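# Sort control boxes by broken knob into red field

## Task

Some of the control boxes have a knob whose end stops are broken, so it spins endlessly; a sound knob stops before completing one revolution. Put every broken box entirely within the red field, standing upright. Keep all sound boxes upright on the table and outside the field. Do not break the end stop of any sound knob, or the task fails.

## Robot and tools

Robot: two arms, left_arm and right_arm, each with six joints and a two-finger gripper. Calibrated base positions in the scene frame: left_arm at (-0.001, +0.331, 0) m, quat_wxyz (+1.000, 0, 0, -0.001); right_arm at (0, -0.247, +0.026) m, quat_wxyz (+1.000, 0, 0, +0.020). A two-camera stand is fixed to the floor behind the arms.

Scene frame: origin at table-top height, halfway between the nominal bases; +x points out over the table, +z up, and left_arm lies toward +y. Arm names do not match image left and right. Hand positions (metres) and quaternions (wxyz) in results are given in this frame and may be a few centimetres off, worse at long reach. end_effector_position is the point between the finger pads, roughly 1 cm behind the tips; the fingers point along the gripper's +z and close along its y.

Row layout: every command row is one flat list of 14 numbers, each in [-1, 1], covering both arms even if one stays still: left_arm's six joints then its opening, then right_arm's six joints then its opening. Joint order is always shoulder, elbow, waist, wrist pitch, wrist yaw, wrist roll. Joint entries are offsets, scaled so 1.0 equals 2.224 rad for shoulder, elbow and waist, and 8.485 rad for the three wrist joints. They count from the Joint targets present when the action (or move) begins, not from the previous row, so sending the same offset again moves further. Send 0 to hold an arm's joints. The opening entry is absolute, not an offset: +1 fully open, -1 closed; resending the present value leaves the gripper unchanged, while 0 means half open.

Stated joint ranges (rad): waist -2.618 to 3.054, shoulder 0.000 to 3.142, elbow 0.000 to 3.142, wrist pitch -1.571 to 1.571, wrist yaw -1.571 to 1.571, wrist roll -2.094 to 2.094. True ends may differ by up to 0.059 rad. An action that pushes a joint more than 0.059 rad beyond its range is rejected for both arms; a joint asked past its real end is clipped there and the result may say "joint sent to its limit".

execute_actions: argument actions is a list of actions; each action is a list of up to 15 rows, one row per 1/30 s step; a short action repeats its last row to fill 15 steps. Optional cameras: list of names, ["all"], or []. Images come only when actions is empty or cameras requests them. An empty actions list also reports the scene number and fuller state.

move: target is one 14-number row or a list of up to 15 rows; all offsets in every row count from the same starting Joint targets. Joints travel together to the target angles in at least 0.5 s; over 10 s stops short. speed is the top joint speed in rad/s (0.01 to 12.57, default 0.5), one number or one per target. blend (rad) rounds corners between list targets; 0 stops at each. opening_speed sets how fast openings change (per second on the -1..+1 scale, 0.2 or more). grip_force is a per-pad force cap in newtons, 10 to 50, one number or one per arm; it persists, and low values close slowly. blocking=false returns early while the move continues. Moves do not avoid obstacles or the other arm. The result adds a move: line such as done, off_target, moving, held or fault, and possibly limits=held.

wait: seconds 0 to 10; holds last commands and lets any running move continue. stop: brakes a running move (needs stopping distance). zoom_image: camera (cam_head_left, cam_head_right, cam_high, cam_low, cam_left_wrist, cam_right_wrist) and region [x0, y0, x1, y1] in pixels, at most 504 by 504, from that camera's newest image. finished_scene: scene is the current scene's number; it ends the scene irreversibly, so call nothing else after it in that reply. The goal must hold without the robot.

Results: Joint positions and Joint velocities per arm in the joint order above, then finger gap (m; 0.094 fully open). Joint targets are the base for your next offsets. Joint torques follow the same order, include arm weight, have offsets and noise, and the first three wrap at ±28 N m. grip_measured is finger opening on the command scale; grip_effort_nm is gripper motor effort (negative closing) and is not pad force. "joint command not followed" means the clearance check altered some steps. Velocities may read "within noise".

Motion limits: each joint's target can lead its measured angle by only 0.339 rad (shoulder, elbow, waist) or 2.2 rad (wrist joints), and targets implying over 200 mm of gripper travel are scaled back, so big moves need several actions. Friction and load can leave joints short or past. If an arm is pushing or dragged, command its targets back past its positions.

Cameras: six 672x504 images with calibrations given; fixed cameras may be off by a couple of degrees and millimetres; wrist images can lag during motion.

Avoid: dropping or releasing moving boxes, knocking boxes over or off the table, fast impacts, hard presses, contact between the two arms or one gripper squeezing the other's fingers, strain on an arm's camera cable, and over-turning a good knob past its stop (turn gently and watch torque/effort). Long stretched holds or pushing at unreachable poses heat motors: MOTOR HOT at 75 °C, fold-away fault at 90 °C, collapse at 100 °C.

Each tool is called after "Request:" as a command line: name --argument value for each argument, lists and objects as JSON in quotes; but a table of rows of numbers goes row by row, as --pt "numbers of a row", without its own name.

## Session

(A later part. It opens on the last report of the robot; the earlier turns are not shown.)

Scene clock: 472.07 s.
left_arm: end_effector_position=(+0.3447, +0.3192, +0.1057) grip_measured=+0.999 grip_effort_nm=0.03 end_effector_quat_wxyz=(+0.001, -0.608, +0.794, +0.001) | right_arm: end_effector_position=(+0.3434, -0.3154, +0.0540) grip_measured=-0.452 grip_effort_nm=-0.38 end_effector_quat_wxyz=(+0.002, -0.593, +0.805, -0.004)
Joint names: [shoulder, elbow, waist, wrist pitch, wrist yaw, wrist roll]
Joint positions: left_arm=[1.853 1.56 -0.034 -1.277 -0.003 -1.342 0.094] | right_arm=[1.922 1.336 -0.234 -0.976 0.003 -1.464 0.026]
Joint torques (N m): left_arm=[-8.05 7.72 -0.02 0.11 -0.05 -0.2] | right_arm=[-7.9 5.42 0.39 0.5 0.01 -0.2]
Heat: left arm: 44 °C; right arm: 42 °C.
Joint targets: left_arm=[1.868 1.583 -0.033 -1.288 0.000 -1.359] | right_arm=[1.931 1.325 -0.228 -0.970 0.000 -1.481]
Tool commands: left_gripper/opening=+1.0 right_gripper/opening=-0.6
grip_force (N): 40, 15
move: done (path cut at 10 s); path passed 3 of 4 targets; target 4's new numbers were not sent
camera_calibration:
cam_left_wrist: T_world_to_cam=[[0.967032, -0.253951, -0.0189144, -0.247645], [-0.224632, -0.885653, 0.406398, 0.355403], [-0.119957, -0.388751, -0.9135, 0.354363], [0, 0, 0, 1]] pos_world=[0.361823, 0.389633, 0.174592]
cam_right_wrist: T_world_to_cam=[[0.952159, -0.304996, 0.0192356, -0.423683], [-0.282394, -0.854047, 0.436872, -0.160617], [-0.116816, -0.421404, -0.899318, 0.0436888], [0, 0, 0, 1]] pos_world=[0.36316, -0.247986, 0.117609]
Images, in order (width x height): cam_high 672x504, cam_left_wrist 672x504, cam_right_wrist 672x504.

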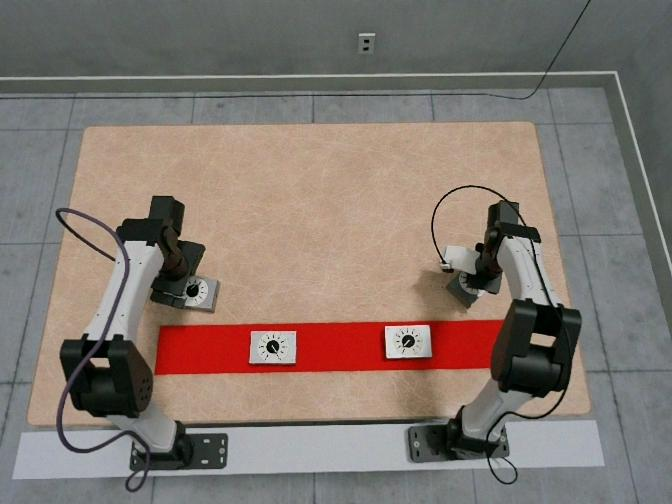

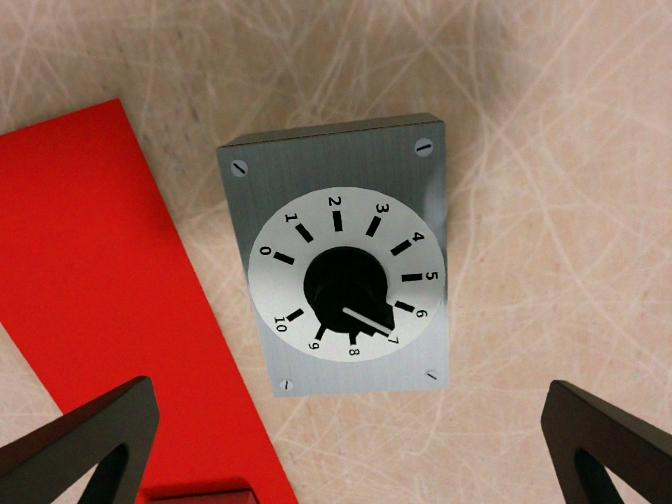

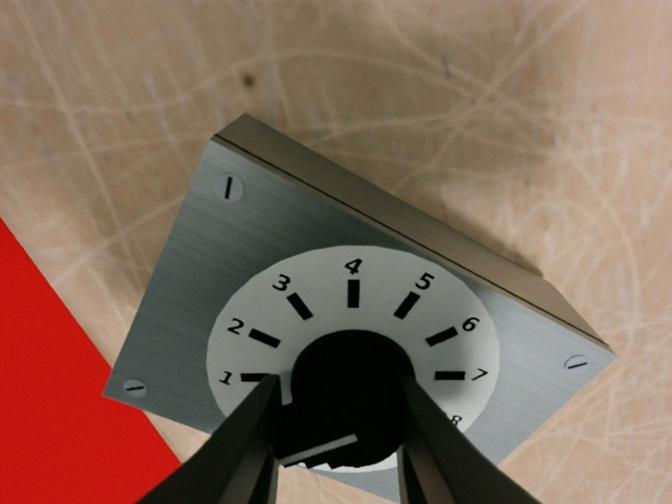

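Request:
move --pt "0.0112 -0.089 0 0.0259 0 0 0.2 0 0 0 0 0 0 -0.6" --pt "0.0112 -0.089 0 0.0259 0 0 -0.6 0 0 0 0 0 0 0.4" --pt "0.0112 -0.089 0 0.0259 0 0.3536 -0.6 -0.0166 0.085 0 -0.0262 0 0 0.4" --speed '[0.5,0.5,1.0]' --grip_force '[20,20]' --cameras '["cam_high","cam_left_wrist","cam_right_wrist"]'

Request:
zoom_image --camera "cam_high" --region '[370, 250, 540, 377]'

Scene clock: 507.10 s.
left_arm: end_effector_position=(+0.3527, +0.3346, +0.0557) grip_measured=-0.361 grip_effort_nm=-0.52 end_effector_quat_wxyz=(-0.012, +0.719, +0.694, +0.035) | right_arm: end_effector_position=(+0.3413, -0.3150, +0.0911) grip_measured=+0.397 grip_effort_nm=0.17 end_effector_quat_wxyz=(-0.015, -0.597, +0.802, +0.014)
Joint names: [shoulder, elbow, waist, wrist pitch, wrist yaw, wrist roll]
Joint positions: left_arm=[1.882 1.394 -0.021 -1.051 -0.067 1.584 0.03] | right_arm=[1.922 1.488 -0.234 -1.178 0.003 -1.474 0.066]
Joint torques (N m): left_arm=[-8.5 5.05 -1.02 0.11 0.61 0.51] | right_arm=[-11.17 8.92 0.31 0.17 0 -0.1]
Heat: left arm: 41 °C; right arm: 43 °C.
Joint targets: left_arm=[1.893 1.385 -0.033 -1.068 0.000 1.641] | right_arm=[1.895 1.513 -0.228 -1.192 0.000 -1.481]
grip_force (N): 20, 20
move: off_target (left_arm); left_arm: the wrist yaw is farthest, 0.067 rad from its target
camera_calibration:
cam_left_wrist: T_world_to_cam=[[-0.998252, 0.0298469, -0.0510175, 0.347512], [0.00244207, 0.88323, 0.468934, -0.284253], [0.0590564, 0.46799, -0.881759, -0.0359726], [0, 0, 0, 1]] pos_world=[0.349723, 0.257524, 0.119306]
cam_right_wrist: T_world_to_cam=[[0.954664, -0.296154, -0.0301603, -0.415985], [-0.25309, -0.86081, 0.441533, -0.189593], [-0.156724, -0.413882, -0.896738, 0.0927774], [0, 0, 0, 1]] pos_world=[0.363683, -0.248, 0.154362]
Images, in order (width x height): cam_high 672x504, cam_left_wrist 672x504, cam_right_wrist 672x504.

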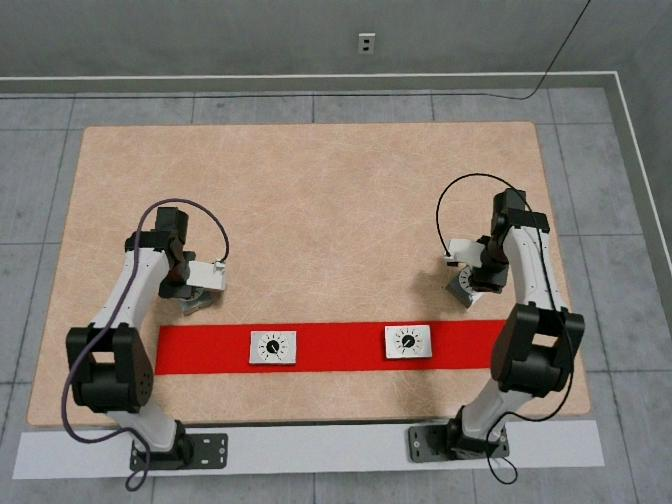

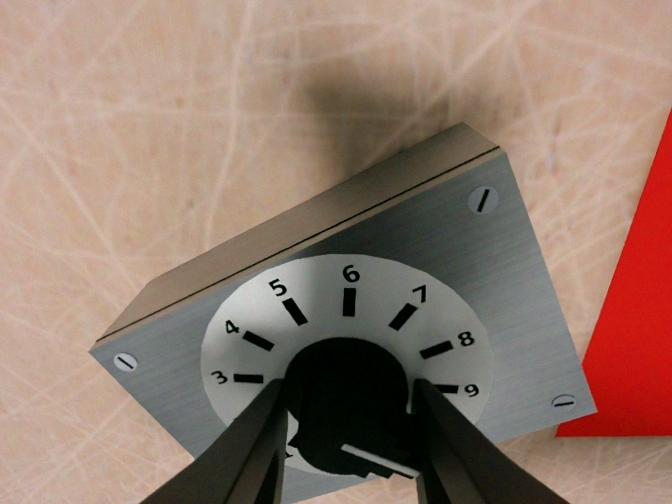

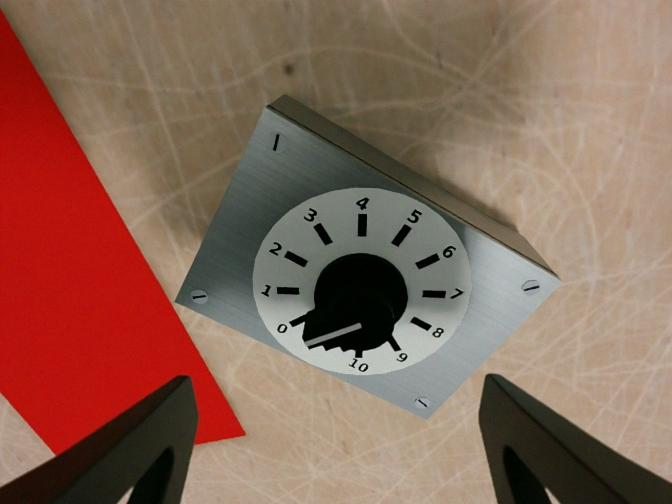

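Scaled by 2.965 from the camera's 672x504 image, which has a finer 960x720 frame.

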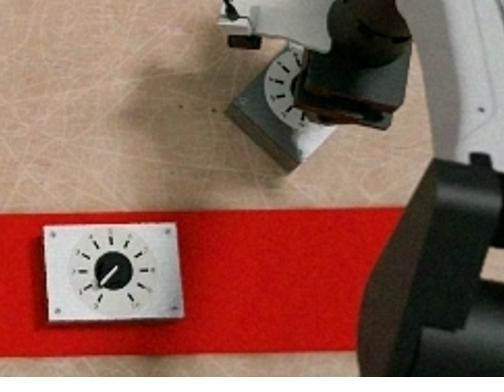

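Request:
move --pt "0 0 0 0 0 -0.016 -0.6 0 0 0 0 0 0 0.4" --pt "0 0 0 0 0 -0.016 0.4 0 0 0 0 0 0 0.4" --pt "-0.0112 0.089 0 -0.0259 0 -0.016 0.4 0 0 0 0 0 0 0.4" --pt "-0.0112 0.089 0.25 -0.0259 0 -0.016 0.4 0 0 -0.2 0 0 0 0.4" --speed '[0.5,0.5,0.7,1.0]' --blend '[0,0,0.03,0]' --grip_force '[40,40]' --cameras '["cam_high"]'

Request:
zoom_image --camera "cam_high" --region '[150, 250, 320, 377]'

Request:
zoom_image --camera "cam_high" --region '[370, 250, 540, 377]'

Scene clock: 522.67 s.
left_arm: end_effector_position=(+0.2987, +0.5059, +0.0978) grip_measured=+0.398 grip_effort_nm=0.05 end_effector_quat_wxyz=(-0.007, +0.473, +0.881, -0.009) | right_arm: end_effector_position=(+0.2794, -0.4546, +0.0911) grip_measured=+0.397 grip_effort_nm=0.16 end_effector_quat_wxyz=(-0.011, -0.406, +0.913, +0.017)
Joint names: [shoulder, elbow, waist, wrist pitch, wrist yaw, wrist roll]
Joint positions: left_arm=[1.882 1.566 0.529 -1.277 -0.002 1.514 0.066] | right_arm=[1.922 1.488 -0.676 -1.178 0.003 -1.474 0.066]
Joint torques (N m): left_arm=[-10.7 7.15 -0.54 0.03 0.04 -0.14] | right_arm=[-11.21 8.95 0.13 0.18 0.01 -0.11]
Heat: left arm: 41 °C; right arm: 46 °C.
Joint targets: left_arm=[1.868 1.583 0.523 -1.288 0.000 1.505] | right_arm=[1.895 1.513 -0.673 -1.192 0.001 -1.481]
grip_force (N): 40, 40
move: done; target 2's new numbers were sent with left_arm's wrist yaw 0.066 rad from that target
Images, in order (width x height): cam_high 672x504.

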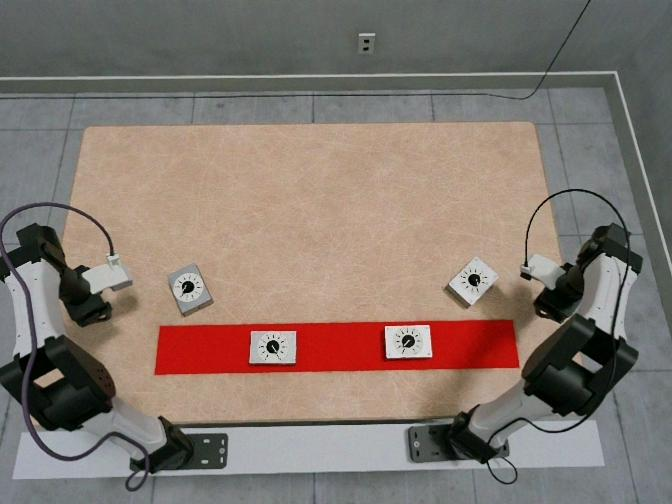

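Scaled by 2.965 from the camera's 672x504 image, which has a finer 960x720 frame.

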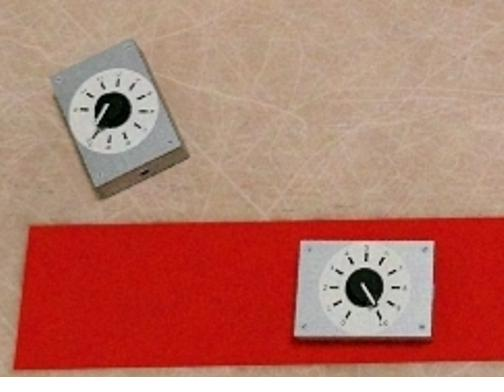

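Scaled by 2.965 from the camera's 672x504 image, which has a finer 960x720 frame.

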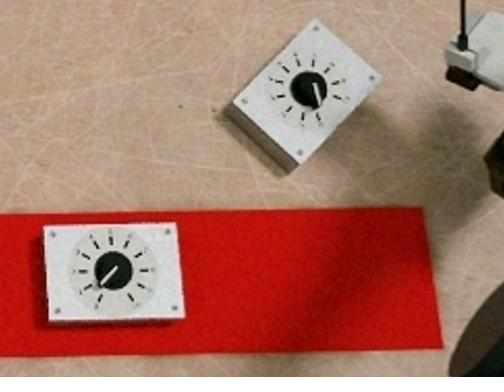

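Request:
finished_scene --scene 2

The scene is finished: the task was done.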